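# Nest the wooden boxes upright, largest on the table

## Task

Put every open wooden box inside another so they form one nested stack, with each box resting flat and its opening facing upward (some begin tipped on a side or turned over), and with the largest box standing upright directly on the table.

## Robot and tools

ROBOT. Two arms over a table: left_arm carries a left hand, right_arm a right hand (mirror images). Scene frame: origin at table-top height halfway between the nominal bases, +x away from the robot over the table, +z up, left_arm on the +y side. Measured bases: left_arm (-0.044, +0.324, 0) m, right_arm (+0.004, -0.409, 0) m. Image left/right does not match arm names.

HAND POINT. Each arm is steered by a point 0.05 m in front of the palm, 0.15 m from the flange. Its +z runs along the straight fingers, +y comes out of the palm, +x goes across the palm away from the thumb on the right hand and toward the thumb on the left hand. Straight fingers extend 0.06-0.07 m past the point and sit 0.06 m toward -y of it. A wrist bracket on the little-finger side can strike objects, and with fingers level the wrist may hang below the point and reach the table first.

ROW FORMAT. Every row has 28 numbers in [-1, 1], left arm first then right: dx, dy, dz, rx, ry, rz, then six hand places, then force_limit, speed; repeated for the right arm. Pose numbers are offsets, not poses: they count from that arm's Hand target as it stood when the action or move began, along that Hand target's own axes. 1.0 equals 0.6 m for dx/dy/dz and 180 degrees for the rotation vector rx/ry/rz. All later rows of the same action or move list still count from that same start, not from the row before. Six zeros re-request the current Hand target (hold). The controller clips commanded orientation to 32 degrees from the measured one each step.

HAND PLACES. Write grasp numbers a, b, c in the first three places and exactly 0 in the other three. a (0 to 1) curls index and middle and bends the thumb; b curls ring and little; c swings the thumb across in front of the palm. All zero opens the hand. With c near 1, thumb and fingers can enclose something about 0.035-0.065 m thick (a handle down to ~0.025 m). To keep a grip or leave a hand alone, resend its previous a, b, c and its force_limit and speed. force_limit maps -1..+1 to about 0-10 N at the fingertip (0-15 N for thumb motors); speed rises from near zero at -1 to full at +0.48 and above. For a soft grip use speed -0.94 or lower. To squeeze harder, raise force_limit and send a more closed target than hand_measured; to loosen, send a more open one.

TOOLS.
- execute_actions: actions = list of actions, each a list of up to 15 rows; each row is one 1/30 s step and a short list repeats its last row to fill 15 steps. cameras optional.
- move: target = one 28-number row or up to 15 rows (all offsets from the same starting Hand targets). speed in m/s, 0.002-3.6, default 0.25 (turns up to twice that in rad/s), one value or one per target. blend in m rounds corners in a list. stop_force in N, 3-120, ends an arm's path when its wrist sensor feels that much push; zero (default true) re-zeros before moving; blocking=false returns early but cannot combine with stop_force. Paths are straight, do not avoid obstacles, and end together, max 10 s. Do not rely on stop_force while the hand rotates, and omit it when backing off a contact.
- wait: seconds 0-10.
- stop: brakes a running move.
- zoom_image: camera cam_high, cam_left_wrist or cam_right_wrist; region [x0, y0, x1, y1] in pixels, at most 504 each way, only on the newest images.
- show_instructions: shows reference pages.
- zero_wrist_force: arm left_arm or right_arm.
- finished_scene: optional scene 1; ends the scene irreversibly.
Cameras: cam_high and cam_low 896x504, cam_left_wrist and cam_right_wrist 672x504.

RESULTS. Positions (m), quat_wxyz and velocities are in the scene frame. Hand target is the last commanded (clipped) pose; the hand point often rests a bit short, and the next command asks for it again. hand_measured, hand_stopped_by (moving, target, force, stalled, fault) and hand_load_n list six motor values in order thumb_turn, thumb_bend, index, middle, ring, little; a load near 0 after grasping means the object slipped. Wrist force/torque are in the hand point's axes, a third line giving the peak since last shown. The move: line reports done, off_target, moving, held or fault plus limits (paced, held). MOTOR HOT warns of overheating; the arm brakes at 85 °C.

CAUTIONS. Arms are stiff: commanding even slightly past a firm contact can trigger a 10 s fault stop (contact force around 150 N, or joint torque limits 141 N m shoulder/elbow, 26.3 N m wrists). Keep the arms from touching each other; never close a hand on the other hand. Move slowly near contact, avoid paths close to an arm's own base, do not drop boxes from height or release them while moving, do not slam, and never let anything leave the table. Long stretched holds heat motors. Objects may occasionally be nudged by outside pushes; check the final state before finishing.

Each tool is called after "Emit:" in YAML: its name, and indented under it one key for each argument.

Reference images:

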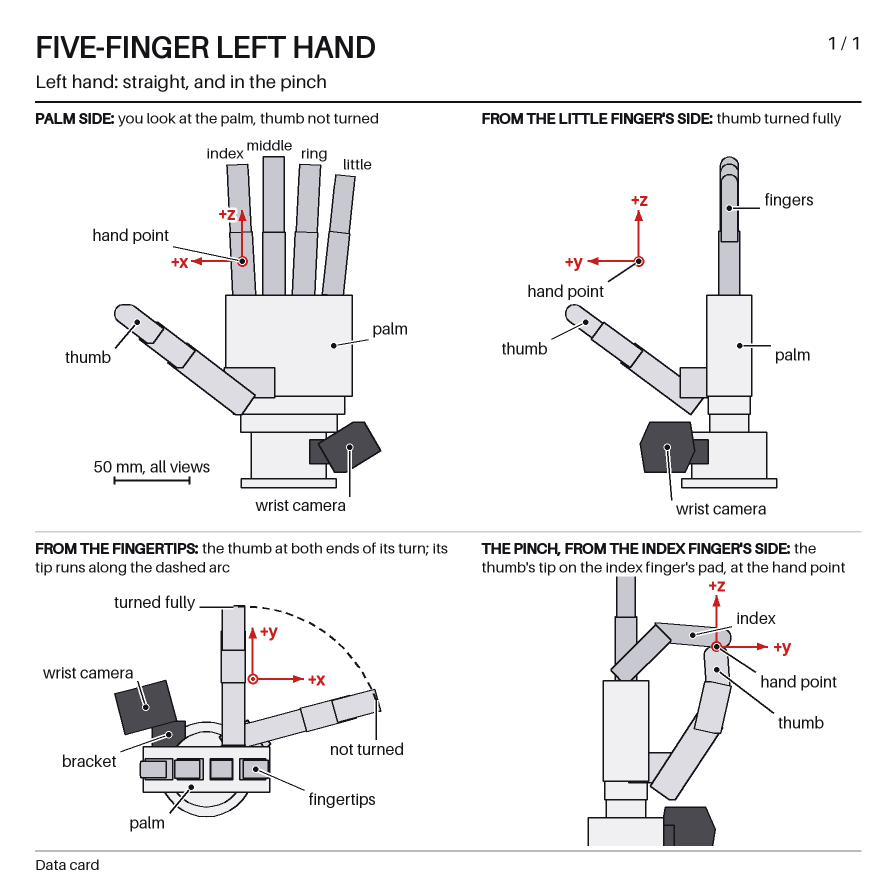

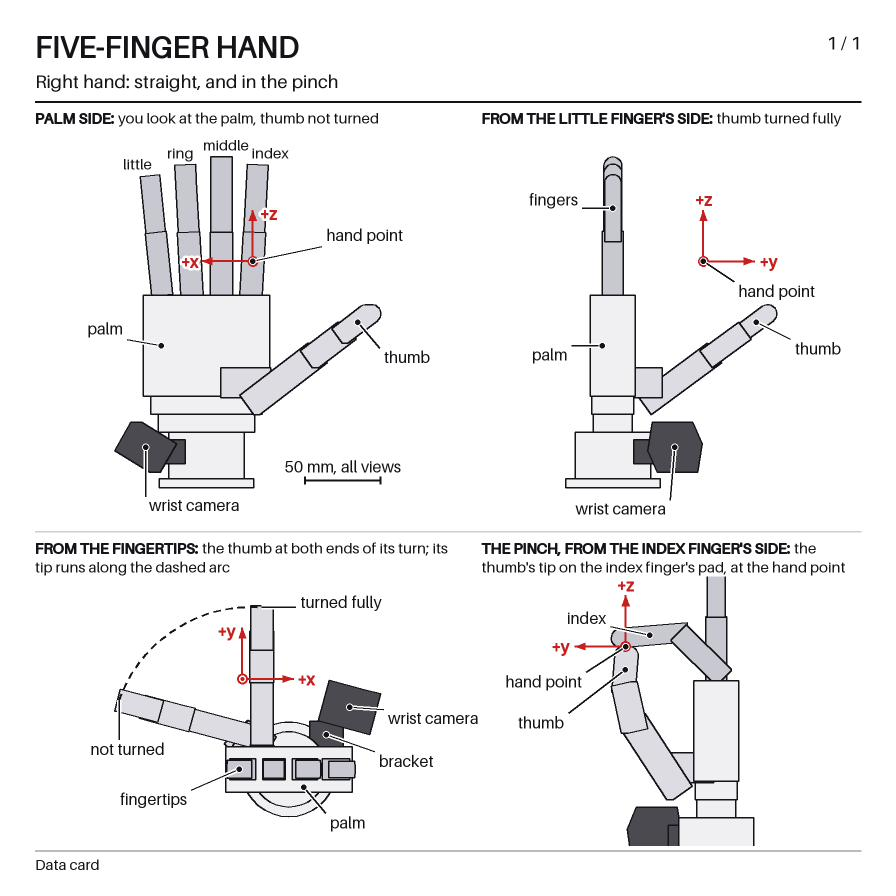

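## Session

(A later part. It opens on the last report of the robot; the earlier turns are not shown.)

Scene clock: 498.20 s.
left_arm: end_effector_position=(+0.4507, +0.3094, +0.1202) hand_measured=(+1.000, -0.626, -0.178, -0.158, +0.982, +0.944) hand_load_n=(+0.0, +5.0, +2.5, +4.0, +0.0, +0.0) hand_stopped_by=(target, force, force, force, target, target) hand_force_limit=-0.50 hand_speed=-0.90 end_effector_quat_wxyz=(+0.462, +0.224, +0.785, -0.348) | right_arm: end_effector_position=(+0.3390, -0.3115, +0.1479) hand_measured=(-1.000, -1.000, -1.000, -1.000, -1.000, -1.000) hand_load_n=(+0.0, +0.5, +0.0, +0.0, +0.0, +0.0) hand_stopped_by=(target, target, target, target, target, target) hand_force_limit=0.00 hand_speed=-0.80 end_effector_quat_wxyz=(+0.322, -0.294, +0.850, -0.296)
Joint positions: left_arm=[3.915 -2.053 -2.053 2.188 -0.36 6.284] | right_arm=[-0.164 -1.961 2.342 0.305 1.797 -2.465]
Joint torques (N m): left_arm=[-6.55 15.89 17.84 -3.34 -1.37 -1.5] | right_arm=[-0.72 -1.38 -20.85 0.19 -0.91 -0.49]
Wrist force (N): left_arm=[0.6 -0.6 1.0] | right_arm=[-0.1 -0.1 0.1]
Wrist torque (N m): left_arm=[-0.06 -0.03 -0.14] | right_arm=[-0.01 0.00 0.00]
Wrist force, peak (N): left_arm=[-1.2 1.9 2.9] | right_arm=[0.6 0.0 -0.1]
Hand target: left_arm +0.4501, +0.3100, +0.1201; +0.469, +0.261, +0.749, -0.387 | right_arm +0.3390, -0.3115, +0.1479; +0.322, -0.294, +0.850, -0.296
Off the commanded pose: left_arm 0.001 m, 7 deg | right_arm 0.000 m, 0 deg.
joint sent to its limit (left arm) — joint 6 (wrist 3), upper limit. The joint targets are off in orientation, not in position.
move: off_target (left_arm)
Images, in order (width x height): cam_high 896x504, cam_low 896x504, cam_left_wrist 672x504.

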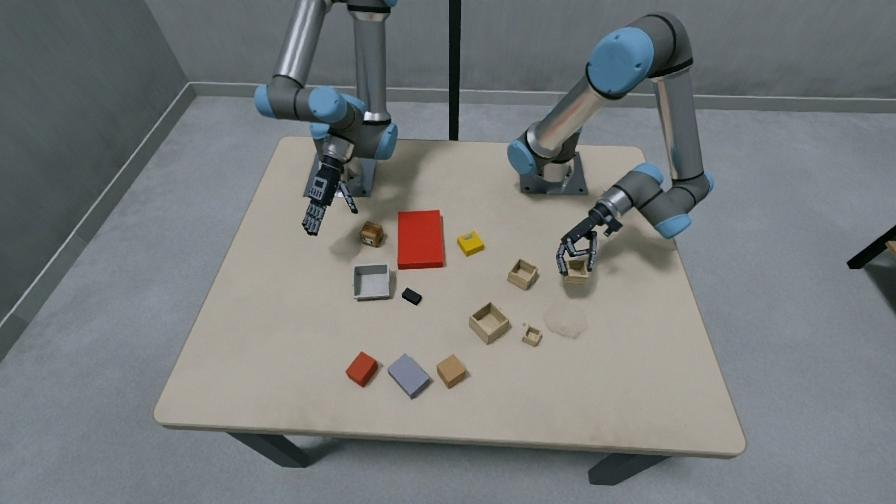

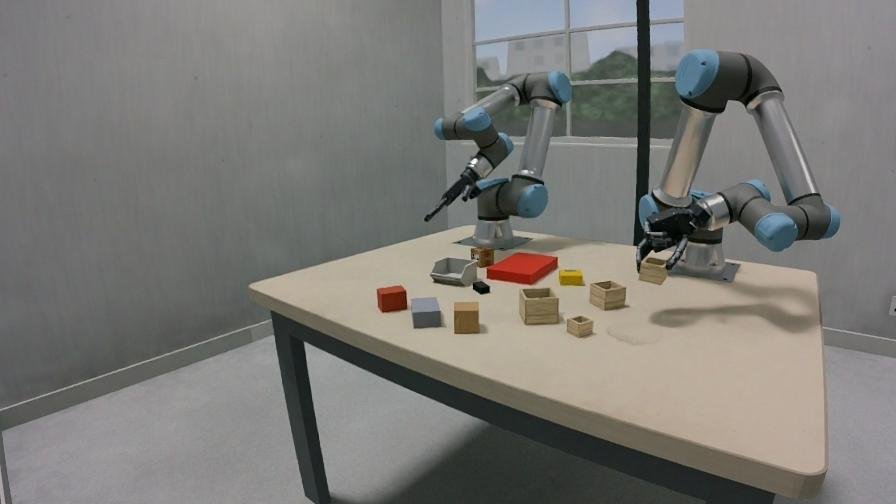

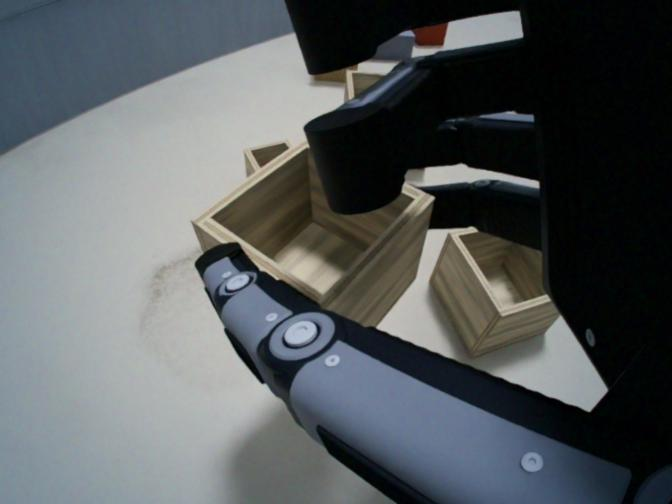

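Emit:
move:
  target: [0.0613,0.0437,-0.0085,-0.1005,-0.0372,-0.0287,0.55,1,1,0,0,0,-0.5,-0.9,0,0,0,0,0,0,0,0,0,0,0,0,0,-0.8]
  speed: 0.25
  cameras: ["cam_left_wrist"]

Scene clock: 523.07 s.
left_arm: end_effector_position=(+0.4517, +0.3300, +0.0793) hand_measured=(+1.000, -0.626, -0.178, -0.158, +0.982, +0.944) hand_load_n=(+0.0, +5.0, +2.5, +4.0, +0.0, +0.0) hand_stopped_by=(target, force, force, force, target, target) hand_force_limit=-0.50 hand_speed=-0.90 end_effector_quat_wxyz=(+0.530, +0.128, +0.783, -0.299) | right_arm: end_effector_position=(+0.3390, -0.3115, +0.1479) hand_measured=(-1.000, -1.000, -1.000, -1.000, -1.000, -1.000) hand_load_n=(+0.0, +0.0, +0.0, +0.0, +0.0, +0.0) hand_stopped_by=(target, target, target, target, target, target) hand_force_limit=0.00 hand_speed=-0.80 end_effector_quat_wxyz=(+0.322, -0.294, +0.850, -0.296)
Joint positions: left_arm=[3.958 -1.98 -2.175 2.86 -0.273 5.645] | right_arm=[-0.164 -1.961 2.342 0.305 1.797 -2.465]
Joint torques (N m): left_arm=[5.36 12.91 18.67 -3.13 3.64 -0.04] | right_arm=[-0.36 -1.3 -21.09 0.25 -0.77 -0.69]
Wrist force (N): left_arm=[0.8 -0.5 0.7] | right_arm=[-0.2 -0.2 0.1]
Wrist torque (N m): left_arm=[0.00 -0.03 -0.17] | right_arm=[-0.04 0.03 -0.02]
Wrist force, peak (N): left_arm=[1.7 -0.3 0.7] | right_arm=[0.1 0.3 -0.5]
Hand target: left_arm +0.4518, +0.3301, +0.0793; +0.530, +0.128, +0.783, -0.299 | right_arm +0.3390, -0.3115, +0.1479; +0.322, -0.294, +0.850, -0.296
Off the commanded pose: left_arm 0.000 m, 0 deg | right_arm 0.000 m, 0 deg.
move: done
Images, in order (width x height): cam_left_wrist 672x504.

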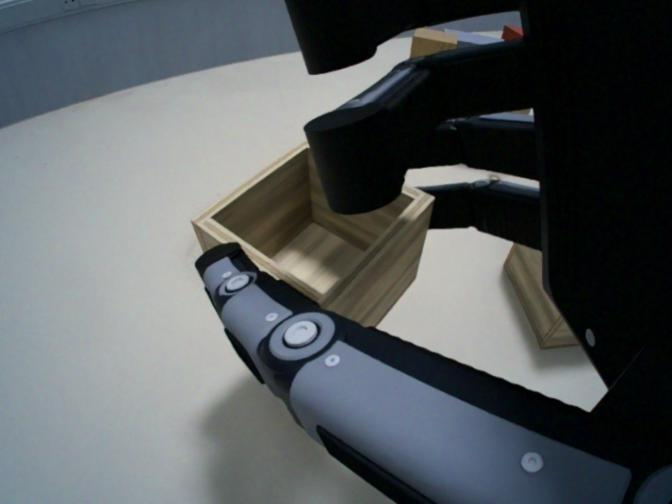

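Emit:
move:
  target:
    - [0.0529,0.0194,0.0151,0,0,0,0.55,1,1,0,0,0,-0.5,-0.9,0,0,0,0,0,0,0,0,0,0,0,0,0,-0.8]
    - [0.1058,0.0388,0.0302,0,0,0,0.55,1,1,0,0,0,-0.5,-0.9,0,0,0,0,0,0,0,0,0,0,0,0,0,-0.8]
  speed: [0.06,0.03]
  stop_force: 4
  cameras: ["cam_left_wrist"]

Scene clock: 530.17 s.
left_arm: end_effector_position=(+0.4516, +0.3300, +0.0151) hand_measured=(+1.000, -0.626, -0.176, -0.158, +0.982, +0.944) hand_load_n=(+0.5, +2.0, +0.0, +2.5, +0.0, +0.0) hand_stopped_by=(target, force, force, force, target, target) hand_force_limit=-0.50 hand_speed=-0.90 end_effector_quat_wxyz=(+0.530, +0.128, +0.783, -0.300) | right_arm: end_effector_position=(+0.3390, -0.3115, +0.1479) hand_measured=(-1.000, -1.000, -1.000, -1.000, -1.000, -1.000) hand_load_n=(+0.0, +0.0, +0.0, +0.0, +0.0, +0.0) hand_stopped_by=(target, target, target, target, target, target) hand_force_limit=0.00 hand_speed=-0.80 end_effector_quat_wxyz=(+0.322, -0.294, +0.850, -0.296)
Joint positions: left_arm=[3.959 -2.145 -2.187 3.035 -0.273 5.646] | right_arm=[-0.164 -1.961 2.342 0.305 1.797 -2.465]
Joint torques (N m): left_arm=[-4.37 17.8 6.04 -0.52 -1.37 -1.35] | right_arm=[-0.49 -1.79 -20.77 0.05 -0.82 -0.71]
Wrist force (N): left_arm=[-0.8 -1.0 0.2] | right_arm=[0.1 0.1 -0.1]
Wrist torque (N m): left_arm=[0.00 -0.04 -0.14] | right_arm=[0.02 -0.01 0.01]
Wrist force, peak (N): left_arm=[-11.6 -6.5 -4.4] | right_arm=[0.0 -0.1 -0.4]
Hand target: left_arm +0.4516, +0.3300, +0.0151; +0.530, +0.128, +0.783, -0.300 (not the last commanded pose) | right_arm +0.3390, -0.3115, +0.1479; +0.322, -0.294, +0.850, -0.296
Off the commanded pose: left_arm 0.006 m, 0 deg | right_arm 0.000 m, 0 deg.
move: contact (left_arm); path passed 1 of 2 targets
Images, in order (width x height): cam_left_wrist 672x504.

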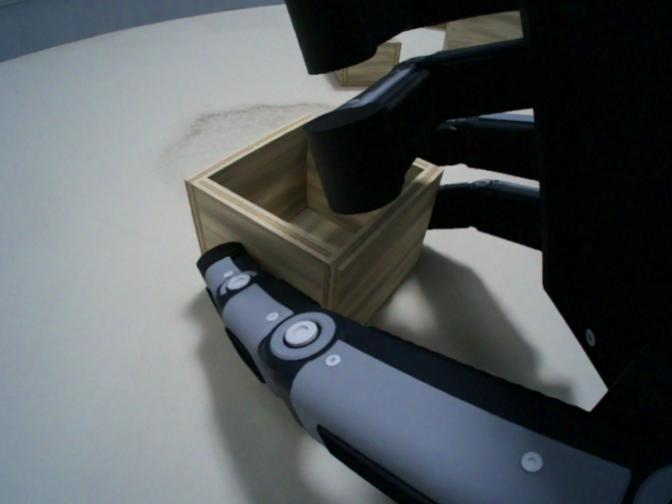

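Emit:
move:
  target: [-0.0076,-0.0028,-0.0022,0,0,0,0.15,1,1,0,0,0,-0.5,-0.8,0,0,0,0,0,0,0,0,0,0,0,0,0,-0.8]
  speed: 0.03
  cameras: ["cam_left_wrist"]

Scene clock: 534.50 s.
left_arm: end_effector_position=(+0.4516, +0.3300, +0.0201) hand_measured=(+1.000, -0.838, -0.900, -0.600, +0.922, +0.984) hand_load_n=(+0.0, +0.0, +0.0, +0.0, +0.0, +0.0) hand_stopped_by=(target, target, target, target, target, target) hand_force_limit=-0.50 hand_speed=-0.80 end_effector_quat_wxyz=(+0.530, +0.128, +0.783, -0.300) | right_arm: end_effector_position=(+0.3390, -0.3115, +0.1479) hand_measured=(-1.000, -1.000, -1.000, -1.000, -1.000, -1.000) hand_load_n=(+0.0, +0.0, +0.0, +0.0, +0.0, +0.0) hand_stopped_by=(target, target, target, target, target, target) hand_force_limit=0.00 hand_speed=-0.80 end_effector_quat_wxyz=(+0.322, -0.294, +0.850, -0.296)
Joint positions: left_arm=[3.959 -2.132 -2.187 3.022 -0.273 5.646] | right_arm=[-0.164 -1.961 2.342 0.305 1.797 -2.465]
Joint torques (N m): left_arm=[5.32 15.04 -1.44 -0.68 2.14 1.02] | right_arm=[-0.4 -1.23 -21.28 0.07 -0.86 -0.71]
Wrist force (N): left_arm=[0.1 -0.7 0.5] | right_arm=[0.0 -0.1 -0.2]
Wrist torque (N m): left_arm=[-0.02 0.02 -0.13] | right_arm=[0.00 0.00 0.00]
Wrist force, peak (N): left_arm=[-1.2 -1.2 0.1] | right_arm=[0.2 -0.1 -0.5]
Hand target: left_arm +0.4516, +0.3300, +0.0201; +0.530, +0.128, +0.783, -0.300 | right_arm +0.3390, -0.3115, +0.1479; +0.322, -0.294, +0.850, -0.296
Off the commanded pose: left_arm 0.000 m, 0 deg | right_arm 0.000 m, 0 deg.
move: done
Images, in order (width x height): cam_left_wrist 672x504.

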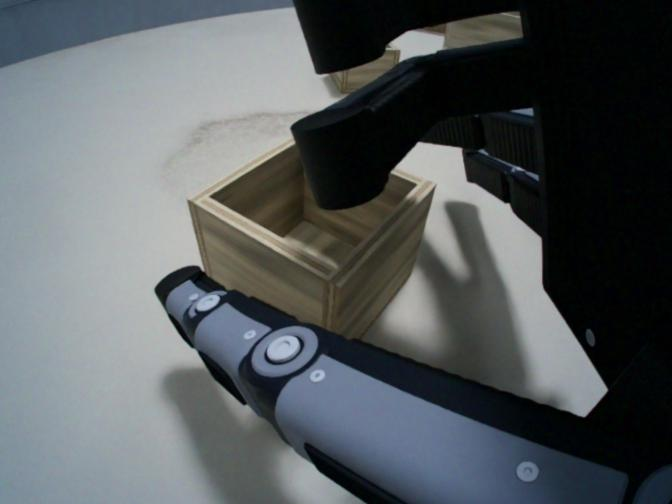

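Emit:
move:
  target:
    - [0,-0.1576,-0.1231,0,0,0,0.15,1,1,0,0,0,-0.5,-0.8,0,0,0,0,0,0,0,0,0,0,0,0,0,-0.8]
    - [-0.2895,-0.191,-0.028,-0.1148,-0.0196,-0.4145,0.15,1,1,0,0,0,-0.5,-0.8,0,0,0,0,0,0,0,0,0,0,0,0,0,-0.8]
    - [-0.2018,-0.1072,0.2657,-0.1148,-0.0196,-0.4145,0.15,0,1,0,0,0,-0.5,-0.4,0,0,0,0,0,0,0,0,0,0,0,0,0,-0.8]
  speed: [0.15,0.4,0.3]
  blend: [0.03,0.04,0]
  cameras: ["cam_left_wrist","cam_high"]

Scene clock: 577.23 s.
left_arm: end_effector_position=(+0.5876, +0.1971, +0.1099) hand_measured=(+1.000, -0.538, -0.700, -0.850, -0.978, -1.000) hand_load_n=(+0.0, +0.0, +0.0, +0.0, +0.0, +0.0) hand_stopped_by=(target, target, target, target, target, target) hand_force_limit=-0.50 hand_speed=-0.40 end_effector_quat_wxyz=(+0.276, -0.469, +0.723, -0.426) | right_arm: end_effector_position=(+0.3390, -0.3115, +0.1479) hand_measured=(-1.000, -1.000, -1.000, -1.000, -1.000, -1.000) hand_load_n=(-0.5, +0.0, +0.0, +0.0, +0.0, +0.0) hand_stopped_by=(target, target, target, target, target, target) hand_force_limit=0.00 hand_speed=-0.80 end_effector_quat_wxyz=(+0.322, -0.294, +0.850, -0.296)
Joint positions: left_arm=[3.382 -1.972 -1.67 3.03 -1.004 3.502] | right_arm=[-0.164 -1.961 2.342 0.305 1.797 -2.465]
Joint torques (N m): left_arm=[-6.09 20.86 26.02 1.08 -0.84 -1.28] | right_arm=[-0.52 -1.89 -21.18 0.1 -0.78 -0.81]
Wrist force (N): left_arm=[-0.7 0.5 1.5] | right_arm=[0.0 0.1 -0.1]
Wrist torque (N m): left_arm=[0.00 -0.06 -0.10] | right_arm=[0.02 0.00 0.01]
Wrist force, peak (N): left_arm=[-0.5 0.9 3.7] | right_arm=[0.4 0.2 -0.4]
Hand target: left_arm +0.5876, +0.1971, +0.1099; +0.276, -0.469, +0.723, -0.426 | right_arm +0.3390, -0.3115, +0.1479; +0.322, -0.294, +0.850, -0.296
Off the commanded pose: left_arm 0.000 m, 0 deg | right_arm 0.000 m, 0 deg.
move: done
Images, in order (width x height): cam_high 896x504, cam_left_wrist 672x504.

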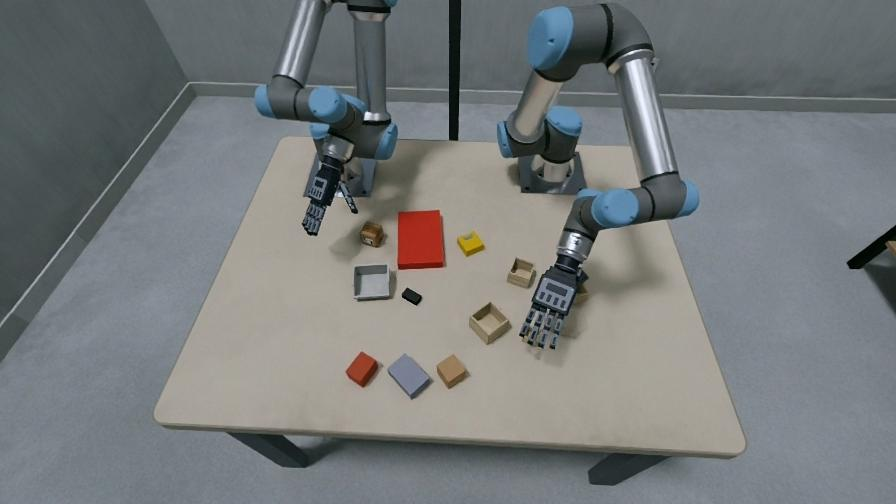

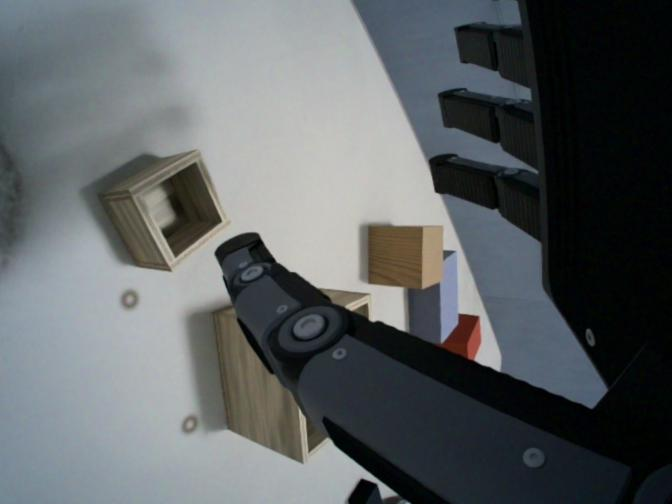

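Emit:
zoom_image:
  camera: "cam_left_wrist"
  region: [60, 120, 280, 300]

Scaled by 2.291 from the camera's 672x504 image, which has a finer 960x720 frame.

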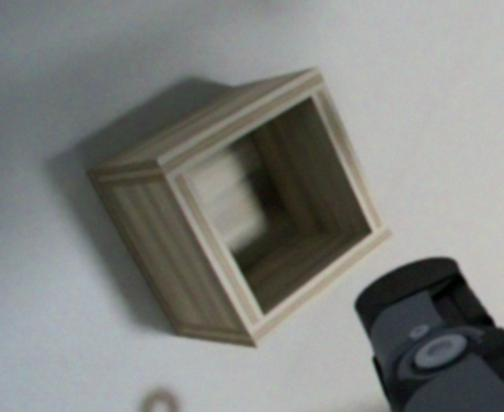

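Emit:
move:
  target: [-0.014,0.059,0.0175,0,0,0,0.15,0,1,0,0,0,-0.5,-0.4,0,0,0,0,0,0,0,0,0,0,0,0,0,-0.8]
  speed: 0.15
  cameras: ["cam_left_wrist","cam_low"]

Emit:
zoom_image:
  camera: "cam_left_wrist"
  region: [120, 120, 400, 330]

Scene clock: 601.13 s.
left_arm: end_effector_position=(+0.5836, +0.2080, +0.0737) hand_measured=(+1.000, -0.538, -0.700, -0.850, -0.978, -1.000) hand_load_n=(+0.0, +0.0, +0.0, +0.0, +0.0, +0.0) hand_stopped_by=(target, target, target, target, target, target) hand_force_limit=-0.50 hand_speed=-0.40 end_effector_quat_wxyz=(+0.276, -0.469, +0.723, -0.426) | right_arm: end_effector_position=(+0.3390, -0.3115, +0.1479) hand_measured=(-1.000, -1.000, -1.000, -1.000, -1.000, -1.000) hand_load_n=(+0.0, +0.0, +0.0, +0.0, +0.0, +0.0) hand_stopped_by=(target, target, target, target, target, target) hand_force_limit=0.00 hand_speed=-0.80 end_effector_quat_wxyz=(+0.322, -0.294, +0.850, -0.296)
Joint positions: left_arm=[3.407 -2.01 -1.723 3.11 -0.983 3.52] | right_arm=[-0.164 -1.961 2.342 0.305 1.797 -2.465]
Joint torques (N m): left_arm=[-6.42 43.72 26.19 -1.87 -1.42 -1.4] | right_arm=[-0.89 -0.87 -21.5 -0.04 -0.83 -0.86]
Wrist force (N): left_arm=[-0.6 0.6 1.7] | right_arm=[0.2 0.3 -0.4]
Wrist torque (N m): left_arm=[0.01 -0.06 -0.11] | right_arm=[0.07 -0.02 0.02]
Wrist force, peak (N): left_arm=[-0.7 1.5 2.0] | right_arm=[0.2 0.3 -0.4]
Hand target: left_arm +0.5837, +0.2080, +0.0738; +0.276, -0.469, +0.723, -0.426 | right_arm +0.3390, -0.3115, +0.1479; +0.322, -0.294, +0.850, -0.296
Off the commanded pose: left_arm 0.000 m, 0 deg | right_arm 0.000 m, 0 deg.
move: done
Images, in order (width x height): cam_low 896x504, cam_left_wrist 672x504.

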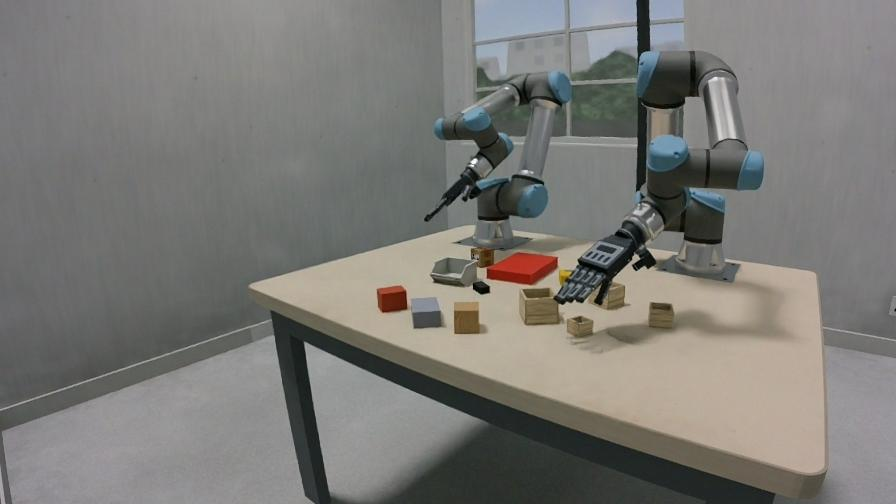

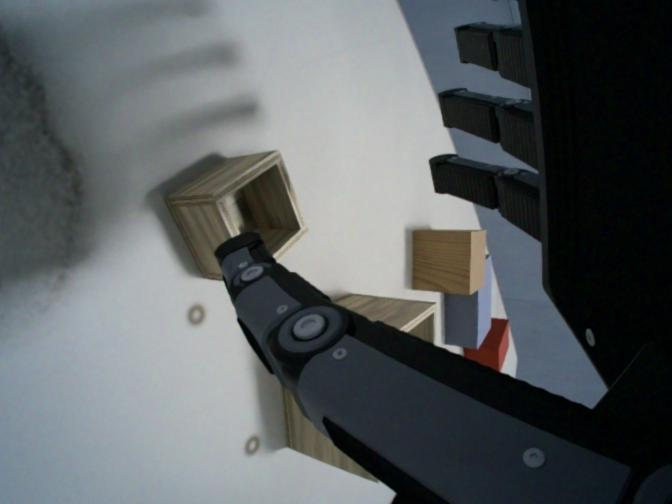

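Scaled by 1.800 from the camera's 672x504 image, which has a finer 960x720 frame.

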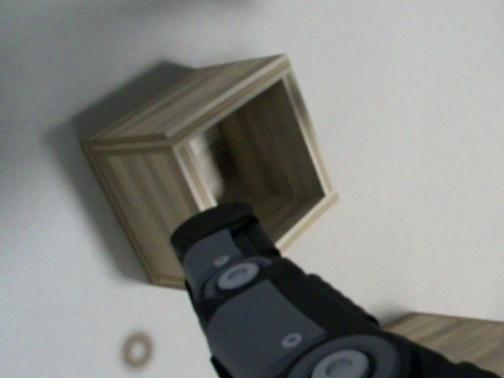

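Emit:
move:
  target: [0.0049,0.03,0.0275,0,0,0,0.15,0,1,0,0,0,-0.5,-0.4,0,0,0,0,0,0,0,0,0,0,0,0,0,-0.8]
  speed: 0.1
  cameras: ["cam_left_wrist"]

Emit:
zoom_image:
  camera: "cam_left_wrist"
  region: [170, 130, 450, 340]

Scene clock: 613.47 s.
left_arm: end_effector_position=(+0.5876, +0.2029, +0.0499) hand_measured=(+1.000, -0.538, -0.700, -0.850, -0.978, -1.000) hand_load_n=(+0.0, +0.0, +0.0, +0.0, +0.0, +0.0) hand_stopped_by=(target, target, target, target, target, target) hand_force_limit=-0.50 hand_speed=-0.40 end_effector_quat_wxyz=(+0.276, -0.469, +0.723, -0.426) end_effector_velocity=(-0.001, +0.000, +0.002) end_effector_angular_velocity=(-0.001, +0.003, +0.000) | right_arm: end_effector_position=(+0.3390, -0.3115, +0.1479) hand_measured=(-1.000, -1.000, -1.000, -1.000, -1.000, -1.000) hand_load_n=(-0.5, +0.0, +0.0, +0.0, +0.0, +0.0) hand_stopped_by=(target, target, target, target, target, target) hand_force_limit=0.00 hand_speed=-0.80 end_effector_quat_wxyz=(+0.322, -0.294, +0.850, -0.296)
Joint positions: left_arm=[3.394 -2.05 -1.733 3.165 -0.994 3.51] | right_arm=[-0.164 -1.961 2.342 0.305 1.797 -2.465]
Joint velocities: left_arm=[0 0.004 0 -0.007 0.001 0] | right_arm=[within noise]
Joint torques (N m): left_arm=[6.2 45.67 17.56 -2.01 0.57 0.44] | right_arm=[-0.48 -1.47 -21.51 0.06 -0.85 -0.96]
Wrist force (N): left_arm=[-0.7 0.7 1.7] | right_arm=[0.0 0.1 0.1]
Wrist torque (N m): left_arm=[0.03 -0.06 -0.02] | right_arm=[0.02 -0.01 0.01]
Wrist force, peak (N): left_arm=[-0.7 1.1 2.0] | right_arm=[-0.2 -0.1 -0.4]
Hand target: left_arm +0.5877, +0.2030, +0.0501; +0.276, -0.469, +0.723, -0.426 | right_arm +0.3390, -0.3115, +0.1479; +0.322, -0.294, +0.850, -0.296
Off the commanded pose: left_arm 0.000 m, 0 deg | right_arm 0.000 m, 0 deg.
move: done
Images, in order (width x height): cam_left_wrist 672x504.

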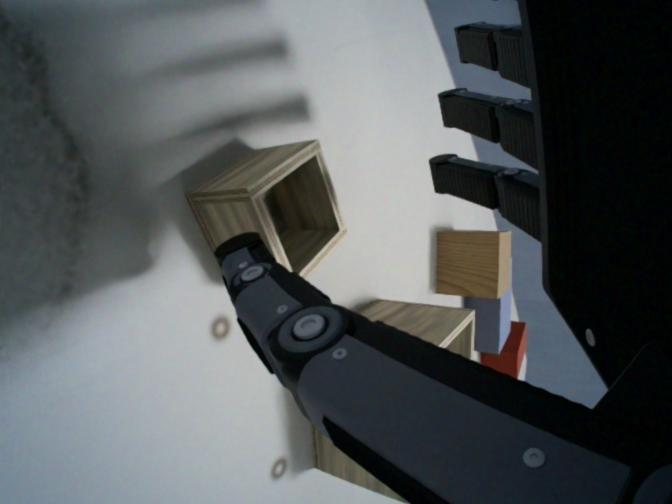

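Scaled by 1.800 from the camera's 672x504 image, which has a finer 960x720 frame.

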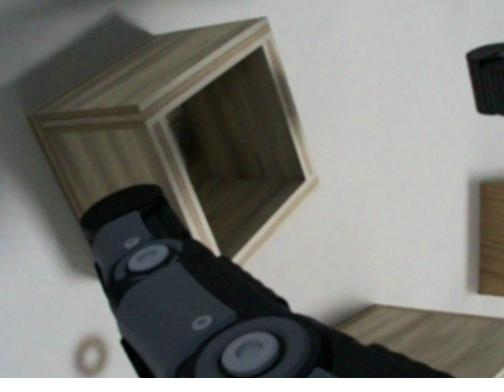

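Emit:
move:
  target:
    - [0.0071,0.0211,0.0174,0,0,0,0.15,0,1,0,0,0,-0.5,-0.4,0,0,0,0,0,0,0,0,0,0,0,0,0,-0.8]
    - [0.0071,0.0211,0.0174,0,0,0,0.6,0,1,0,0,0,-0.5,-0.9,0,0,0,0,0,0,0,0,0,0,0,0,0,-0.8]
  speed: 0.08
  cameras: ["cam_left_wrist"]

Emit:
zoom_image:
  camera: "cam_left_wrist"
  region: [170, 130, 450, 340]

Scene clock: 629.57 s.
left_arm: end_effector_position=(+0.5887, +0.1979, +0.0340) hand_measured=(+1.000, -0.282, -0.208, -0.208, -0.910, -1.000) hand_load_n=(+0.0, +5.0, +4.5, +4.0, +0.0, +0.0) hand_stopped_by=(target, force, force, force, target, target) hand_force_limit=-0.50 hand_speed=-0.90 end_effector_quat_wxyz=(+0.276, -0.469, +0.723, -0.426) | right_arm: end_effector_position=(+0.3390, -0.3115, +0.1479) hand_measured=(-1.000, -1.000, -1.000, -1.000, -1.000, -1.000) hand_load_n=(+0.0, +0.0, +0.0, +0.0, +0.0, +0.0) hand_stopped_by=(target, target, target, target, target, target) hand_force_limit=0.00 hand_speed=-0.80 end_effector_quat_wxyz=(+0.322, -0.294, +0.850, -0.296)
Joint positions: left_arm=[3.383 -2.074 -1.743 3.204 -1.003 3.503] | right_arm=[-0.164 -1.961 2.342 0.305 1.797 -2.465]
Joint torques (N m): left_arm=[6.34 45.12 23 -1.41 1.25 0.94] | right_arm=[-0.7 -2.21 -21.34 -0.12 -0.82 -1.02]
Wrist force (N): left_arm=[-0.7 -0.3 0.8] | right_arm=[0.2 0.0 0.1]
Wrist torque (N m): left_arm=[0.03 -0.06 -0.01] | right_arm=[0.00 -0.03 0.02]
Wrist force, peak (N): left_arm=[-0.5 1.1 1.9] | right_arm=[-0.2 -0.2 -0.4]
Hand target: left_arm +0.5887, +0.1979, +0.0340; +0.276, -0.469, +0.723, -0.426 | right_arm +0.3390, -0.3115, +0.1479; +0.322, -0.294, +0.850, -0.296
Off the commanded pose: left_arm 0.000 m, 0 deg | right_arm 0.000 m, 0 deg.
move: done
Images, in order (width x height): cam_left_wrist 672x504.

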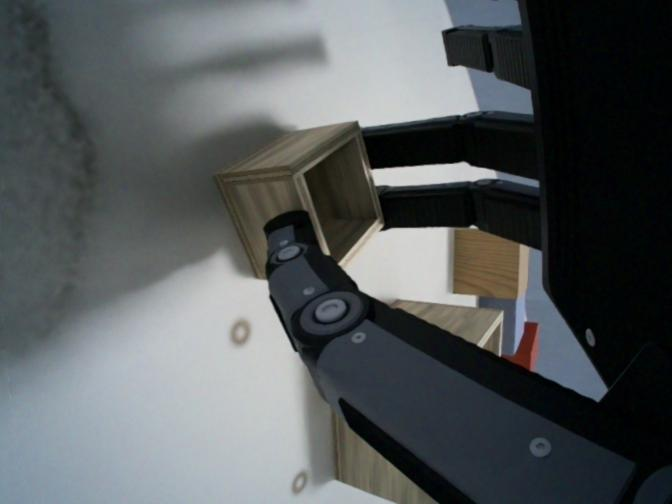

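Scaled by 1.800 from the camera's 672x504 image, which has a finer 960x720 frame.

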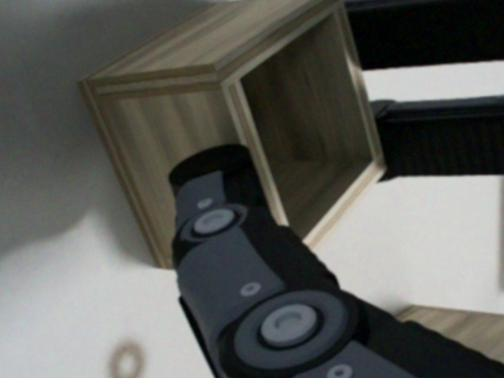

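Emit:
move:
  target:
    - [0,-0.1166,-0.0646,0,0,0,0.6,0,1,0,0,0,-0.5,-0.9,0,0,0,0,0,0,0,0,0,0,0,0,0,-0.8]
    - [-0.0975,0.0275,-0.3108,0,-0.1944,-0.1077,0.6,0,1,0,0,0,-0.5,-0.9,0,0,0,0,0,0,0,0,0,0,0,0,0,-0.8]
  speed: [0.12,0.25]
  blend: [0.02,0]
  cameras: ["cam_left_wrist","cam_high"]

Emit:
zoom_image:
  camera: "cam_left_wrist"
  region: [170, 90, 450, 300]

Scene clock: 654.40 s.
left_arm: end_effector_position=(+0.4563, +0.3210, +0.1100) hand_measured=(+1.000, -0.282, -0.208, -0.208, -0.910, -1.000) hand_load_n=(-0.5, +5.0, +4.5, +3.5, +0.0, +0.0) hand_stopped_by=(target, force, force, force, target, target) hand_force_limit=-0.50 hand_speed=-0.90 end_effector_quat_wxyz=(-0.405, +0.688, -0.519, +0.305) | right_arm: end_effector_position=(+0.3390, -0.3115, +0.1479) hand_measured=(-1.000, -1.000, -1.000, -1.000, -1.000, -1.000) hand_load_n=(+0.0, +0.0, +0.0, +0.0, +0.0, +0.0) hand_stopped_by=(target, target, target, target, target, target) hand_force_limit=0.00 hand_speed=-0.80 end_effector_quat_wxyz=(+0.322, -0.294, +0.850, -0.296)
Joint positions: left_arm=[3.502 -1.576 -2.15 3.218 -1.498 3.182] | right_arm=[-0.164 -1.961 2.342 0.305 1.797 -2.465]
Joint torques (N m): left_arm=[-6.72 6.69 24.21 -1.38 0.65 0.05] | right_arm=[-1.12 -0.84 -22.07 -0.11 -0.69 -0.91]
Wrist force (N): left_arm=[-0.5 0.4 1.6] | right_arm=[0.0 0.0 -0.1]
Wrist torque (N m): left_arm=[-0.02 -0.07 -0.11] | right_arm=[0.00 0.01 0.00]
Wrist force, peak (N): left_arm=[-0.7 2.0 2.4] | right_arm=[0.3 -0.2 -0.3]
Hand target: left_arm +0.4563, +0.3210, +0.1100; -0.405, +0.688, -0.519, +0.305 | right_arm +0.3390, -0.3115, +0.1479; +0.322, -0.294, +0.850, -0.296
Off the commanded pose: left_arm 0.000 m, 0 deg | right_arm 0.000 m, 0 deg.
move: done
Images, in order (width x height): cam_high 896x504, cam_left_wrist 672x504.

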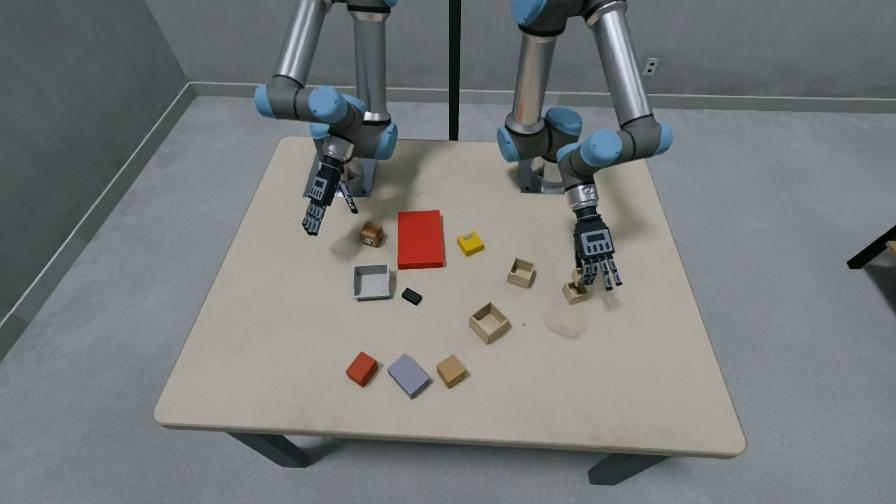

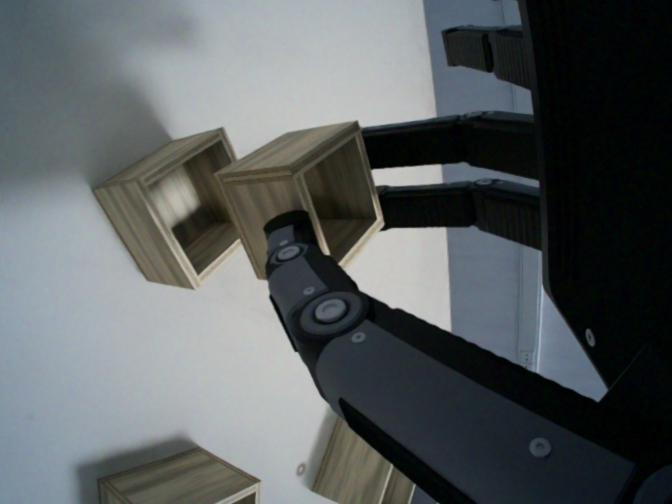

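Scaled by 1.800 from the camera's 672x504 image, which has a finer 960x720 frame.

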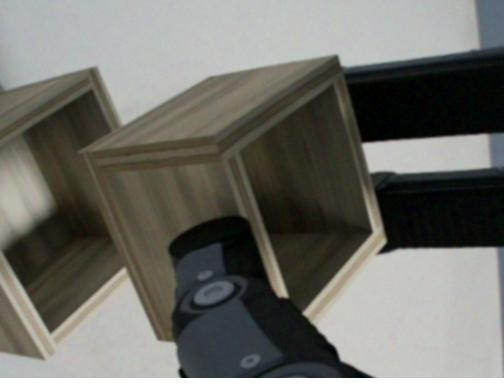

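Emit:
zoom_image:
  camera: "cam_left_wrist"
  region: [80, 110, 280, 310]

Scaled by 2.520 from the camera's 672x504 image, which has a finer 960x720 frame.

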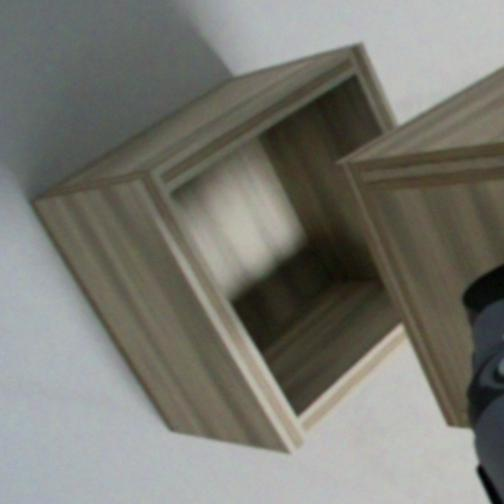

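Emit:
move:
  target: [0.002,0.0328,0.0302,0,-0.0131,-0.0073,0.6,0,1,0,0,0,-0.5,-0.9,0,0,0,0,0,0,0,0,0,0,0,0,0,-0.8]
  speed: 0.1
  cameras: ["cam_left_wrist","cam_low"]

Emit:
zoom_image:
  camera: "cam_left_wrist"
  region: [130, 90, 410, 300]

Scene clock: 668.17 s.
left_arm: end_effector_position=(+0.4625, +0.3215, +0.0838) hand_measured=(+1.000, -0.282, -0.208, -0.208, -0.910, -1.000) hand_load_n=(+0.0, +5.5, +4.5, +4.0, +0.0, +0.0) hand_stopped_by=(target, force, force, force, target, target) hand_force_limit=-0.50 hand_speed=-0.90 end_effector_quat_wxyz=(-0.412, +0.700, -0.502, +0.296) | right_arm: end_effector_position=(+0.3390, -0.3115, +0.1479) hand_measured=(-1.000, -1.000, -1.000, -1.000, -1.000, -1.000) hand_load_n=(+0.0, +0.0, +0.0, +0.0, +0.0, +0.0) hand_stopped_by=(target, target, target, target, target, target) hand_force_limit=0.00 hand_speed=-0.80 end_effector_quat_wxyz=(+0.322, -0.294, +0.850, -0.296)
Joint positions: left_arm=[3.465 -1.64 -2.164 3.298 -1.572 3.141] | right_arm=[-0.164 -1.961 2.342 0.305 1.797 -2.465]
Joint torques (N m): left_arm=[5.54 29.12 24.74 -1.43 2.11 1.02] | right_arm=[-0.77 -0.52 -22.44 -0.03 -0.74 -0.92]
Wrist force (N): left_arm=[-0.3 0.4 1.9] | right_arm=[-0.1 -0.1 -0.2]
Wrist torque (N m): left_arm=[-0.05 -0.09 0.01] | right_arm=[-0.01 0.01 -0.01]
Wrist force, peak (N): left_arm=[-0.3 1.1 2.1] | right_arm=[0.2 -0.1 -0.4]
Hand target: left_arm +0.4626, +0.3216, +0.0840; -0.412, +0.700, -0.502, +0.296 | right_arm +0.3390, -0.3115, +0.1479; +0.322, -0.294, +0.850, -0.296
Off the commanded pose: left_arm 0.000 m, 0 deg | right_arm 0.000 m, 0 deg.
move: done
Images, in order (width x height): cam_low 896x504, cam_left_wrist 672x504.

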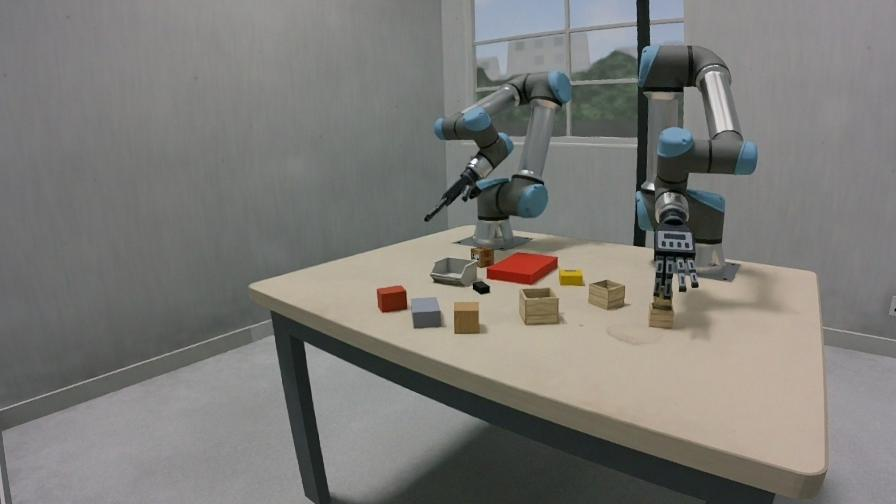

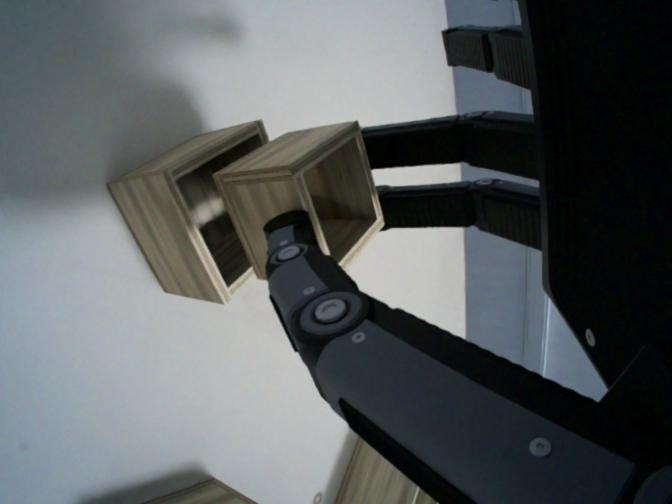

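Scaled by 1.800 from the camera's 672x504 image, which has a finer 960x720 frame.

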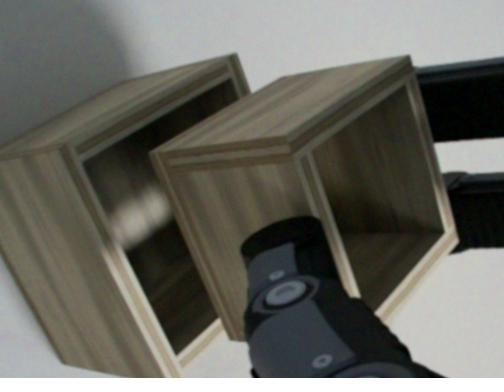

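Emit:
move:
  target: [-0.0042,0.0117,-0.004,0,0,0,0.6,0,1,0,0,0,-0.5,-0.9,0,0,0,0,0,0,0,0,0,0,0,0,0,-0.8]
  speed: 0.05
  stop_force: 4
  cameras: ["cam_left_wrist","cam_high"]

Emit:
zoom_image:
  camera: "cam_left_wrist"
  region: [160, 90, 360, 300]

Emit:
zoom_image:
  camera: "cam_high"
  region: [500, 230, 660, 340]

Scene clock: 695.47 s.
left_arm: end_effector_position=(+0.4566, +0.3222, +0.0790) hand_measured=(+1.000, -0.282, -0.208, -0.208, -0.910, -1.000) hand_load_n=(+0.0, +5.5, +4.5, +3.5, +0.0, +0.0) hand_stopped_by=(target, force, force, force, target, target) hand_force_limit=-0.50 hand_speed=-0.90 end_effector_quat_wxyz=(-0.412, +0.700, -0.502, +0.296) | right_arm: end_effector_position=(+0.3390, -0.3115, +0.1479) hand_measured=(-1.000, -1.000, -1.000, -1.000, -1.000, -1.000) hand_load_n=(+0.0, +0.0, +0.0, +0.0, +0.0, +0.0) hand_stopped_by=(target, target, target, target, target, target) hand_force_limit=0.00 hand_speed=-0.80 end_effector_quat_wxyz=(+0.322, -0.294, +0.850, -0.296)
Joint positions: left_arm=[3.474 -1.634 -2.187 3.314 -1.564 3.145] | right_arm=[-0.164 -1.961 2.342 0.305 1.797 -2.465]
Joint torques (N m): left_arm=[-6.78 6.37 24.77 -1.31 -1.58 -1.31] | right_arm=[-0.58 -1.18 -22.43 -0.06 -0.86 -0.77]
Wrist force (N): left_arm=[-0.3 0.6 1.7] | right_arm=[0.1 -0.1 -0.2]
Wrist torque (N m): left_arm=[-0.01 -0.10 -0.07] | right_arm=[-0.01 -0.01 0.00]
Wrist force, peak (N): left_arm=[-0.3 0.7 2.1] | right_arm=[0.0 -0.3 -0.5]
Hand target: left_arm +0.4566, +0.3222, +0.0790; -0.412, +0.700, -0.502, +0.296 | right_arm +0.3390, -0.3115, +0.1479; +0.322, -0.294, +0.850, -0.296
Off the commanded pose: left_arm 0.000 m, 0 deg | right_arm 0.000 m, 0 deg.
move: done
Images, in order (width x height): cam_high 896x504, cam_left_wrist 672x504.

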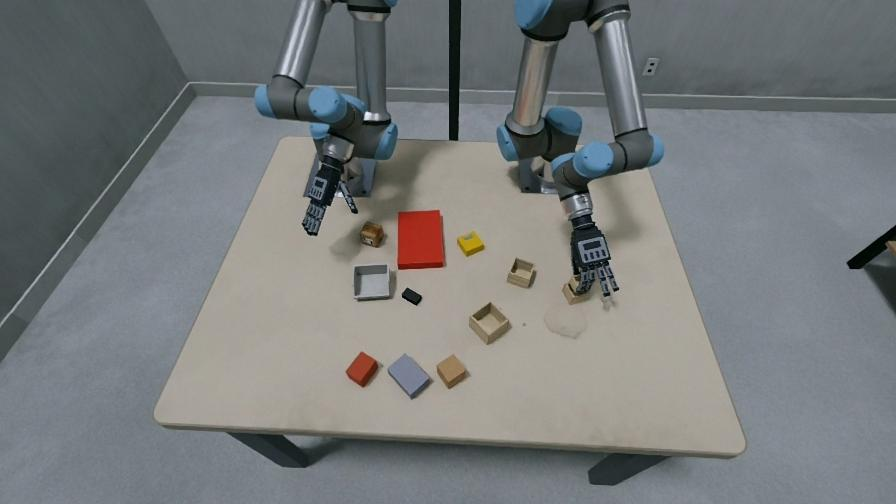

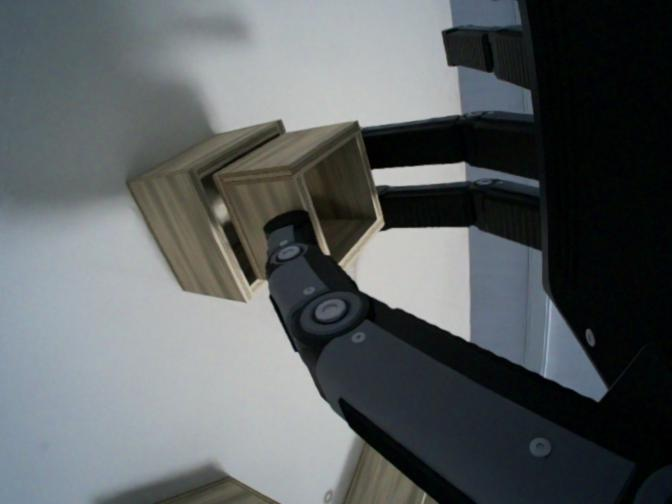

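Scaled by 2.400 from the camera's 672x504 image, which has a finer 960x720 frame.

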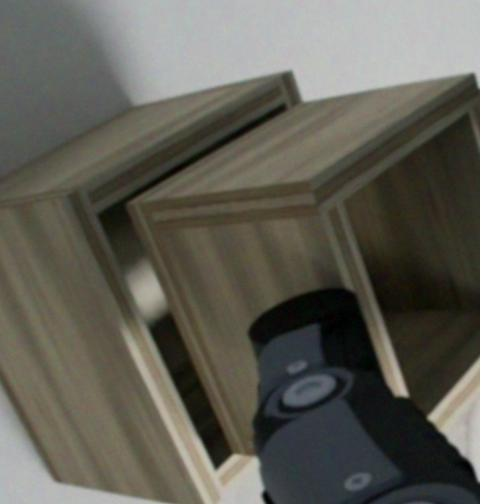

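Scaled by 3.150 from the camera's 896x504 image, which has a finer 1280x720 frame.

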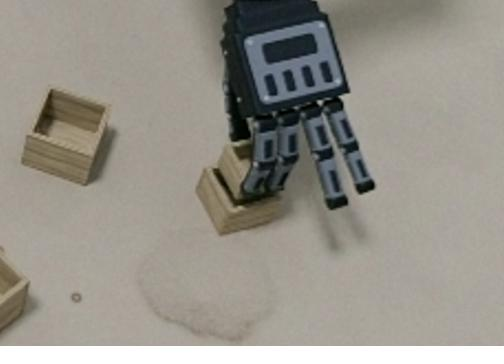

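Emit:
move:
  target: [-0.0007,0.0308,0.0166,0,0,0,0.6,0,1,0,0,0,-0.5,-0.9,0,0,0,0,0,0,0,0,0,0,0,0,0,-0.8]
  speed: 0.02
  stop_force: 4
  cameras: ["cam_left_wrist"]

Emit:
zoom_image:
  camera: "cam_left_wrist"
  region: [160, 90, 360, 300]

Scene clock: 711.63 s.
left_arm: end_effector_position=(+0.4565, +0.3223, +0.0728) hand_measured=(+1.000, -0.282, -0.208, -0.208, -0.910, -1.000) hand_load_n=(+0.0, +5.5, +4.0, +3.5, +0.0, +0.0) hand_stopped_by=(target, force, force, force, target, target) hand_force_limit=-0.50 hand_speed=-0.90 end_effector_quat_wxyz=(-0.412, +0.700, -0.502, +0.296) | right_arm: end_effector_position=(+0.3390, -0.3115, +0.1479) hand_measured=(-1.000, -1.000, -1.000, -1.000, -1.000, -1.000) hand_load_n=(+0.0, +0.0, +0.0, +0.0, +0.0, +0.0) hand_stopped_by=(target, target, target, target, target, target) hand_force_limit=0.00 hand_speed=-0.80 end_effector_quat_wxyz=(+0.322, -0.294, +0.850, -0.296)
Joint positions: left_arm=[3.474 -1.645 -2.195 3.334 -1.564 3.146] | right_arm=[-0.164 -1.961 2.342 0.305 1.797 -2.465]
Joint torques (N m): left_arm=[-6.44 29.54 25.46 1.38 -1.69 -1.31] | right_arm=[-0.33 -1.08 -22.65 0.04 -0.69 -0.88]
Wrist force (N): left_arm=[-0.4 0.6 1.5] | right_arm=[-0.1 0.1 -0.1]
Wrist torque (N m): left_arm=[0.00 -0.10 -0.07] | right_arm=[0.02 0.02 0.00]
Wrist force, peak (N): left_arm=[1.1 -5.5 -1.0] | right_arm=[-0.2 -0.1 -0.5]
Hand target: left_arm +0.4565, +0.3223, +0.0728; -0.412, +0.700, -0.502, +0.296 (not the last commanded pose) | right_arm +0.3390, -0.3115, +0.1479; +0.322, -0.294, +0.850, -0.296
Off the commanded pose: left_arm 0.015 m, 0 deg | right_arm 0.000 m, 0 deg.
move: contact (left_arm)
Images, in order (width x height): cam_left_wrist 672x504.

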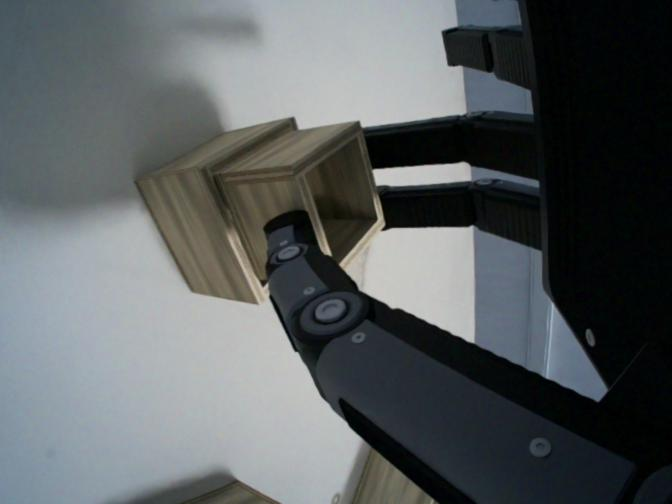

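Scaled by 2.400 from the camera's 672x504 image, which has a finer 960x720 frame.

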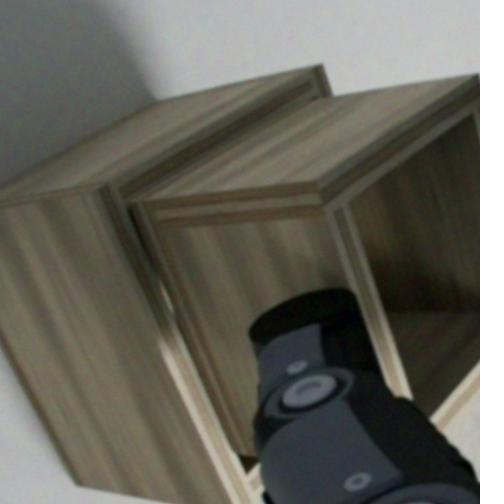

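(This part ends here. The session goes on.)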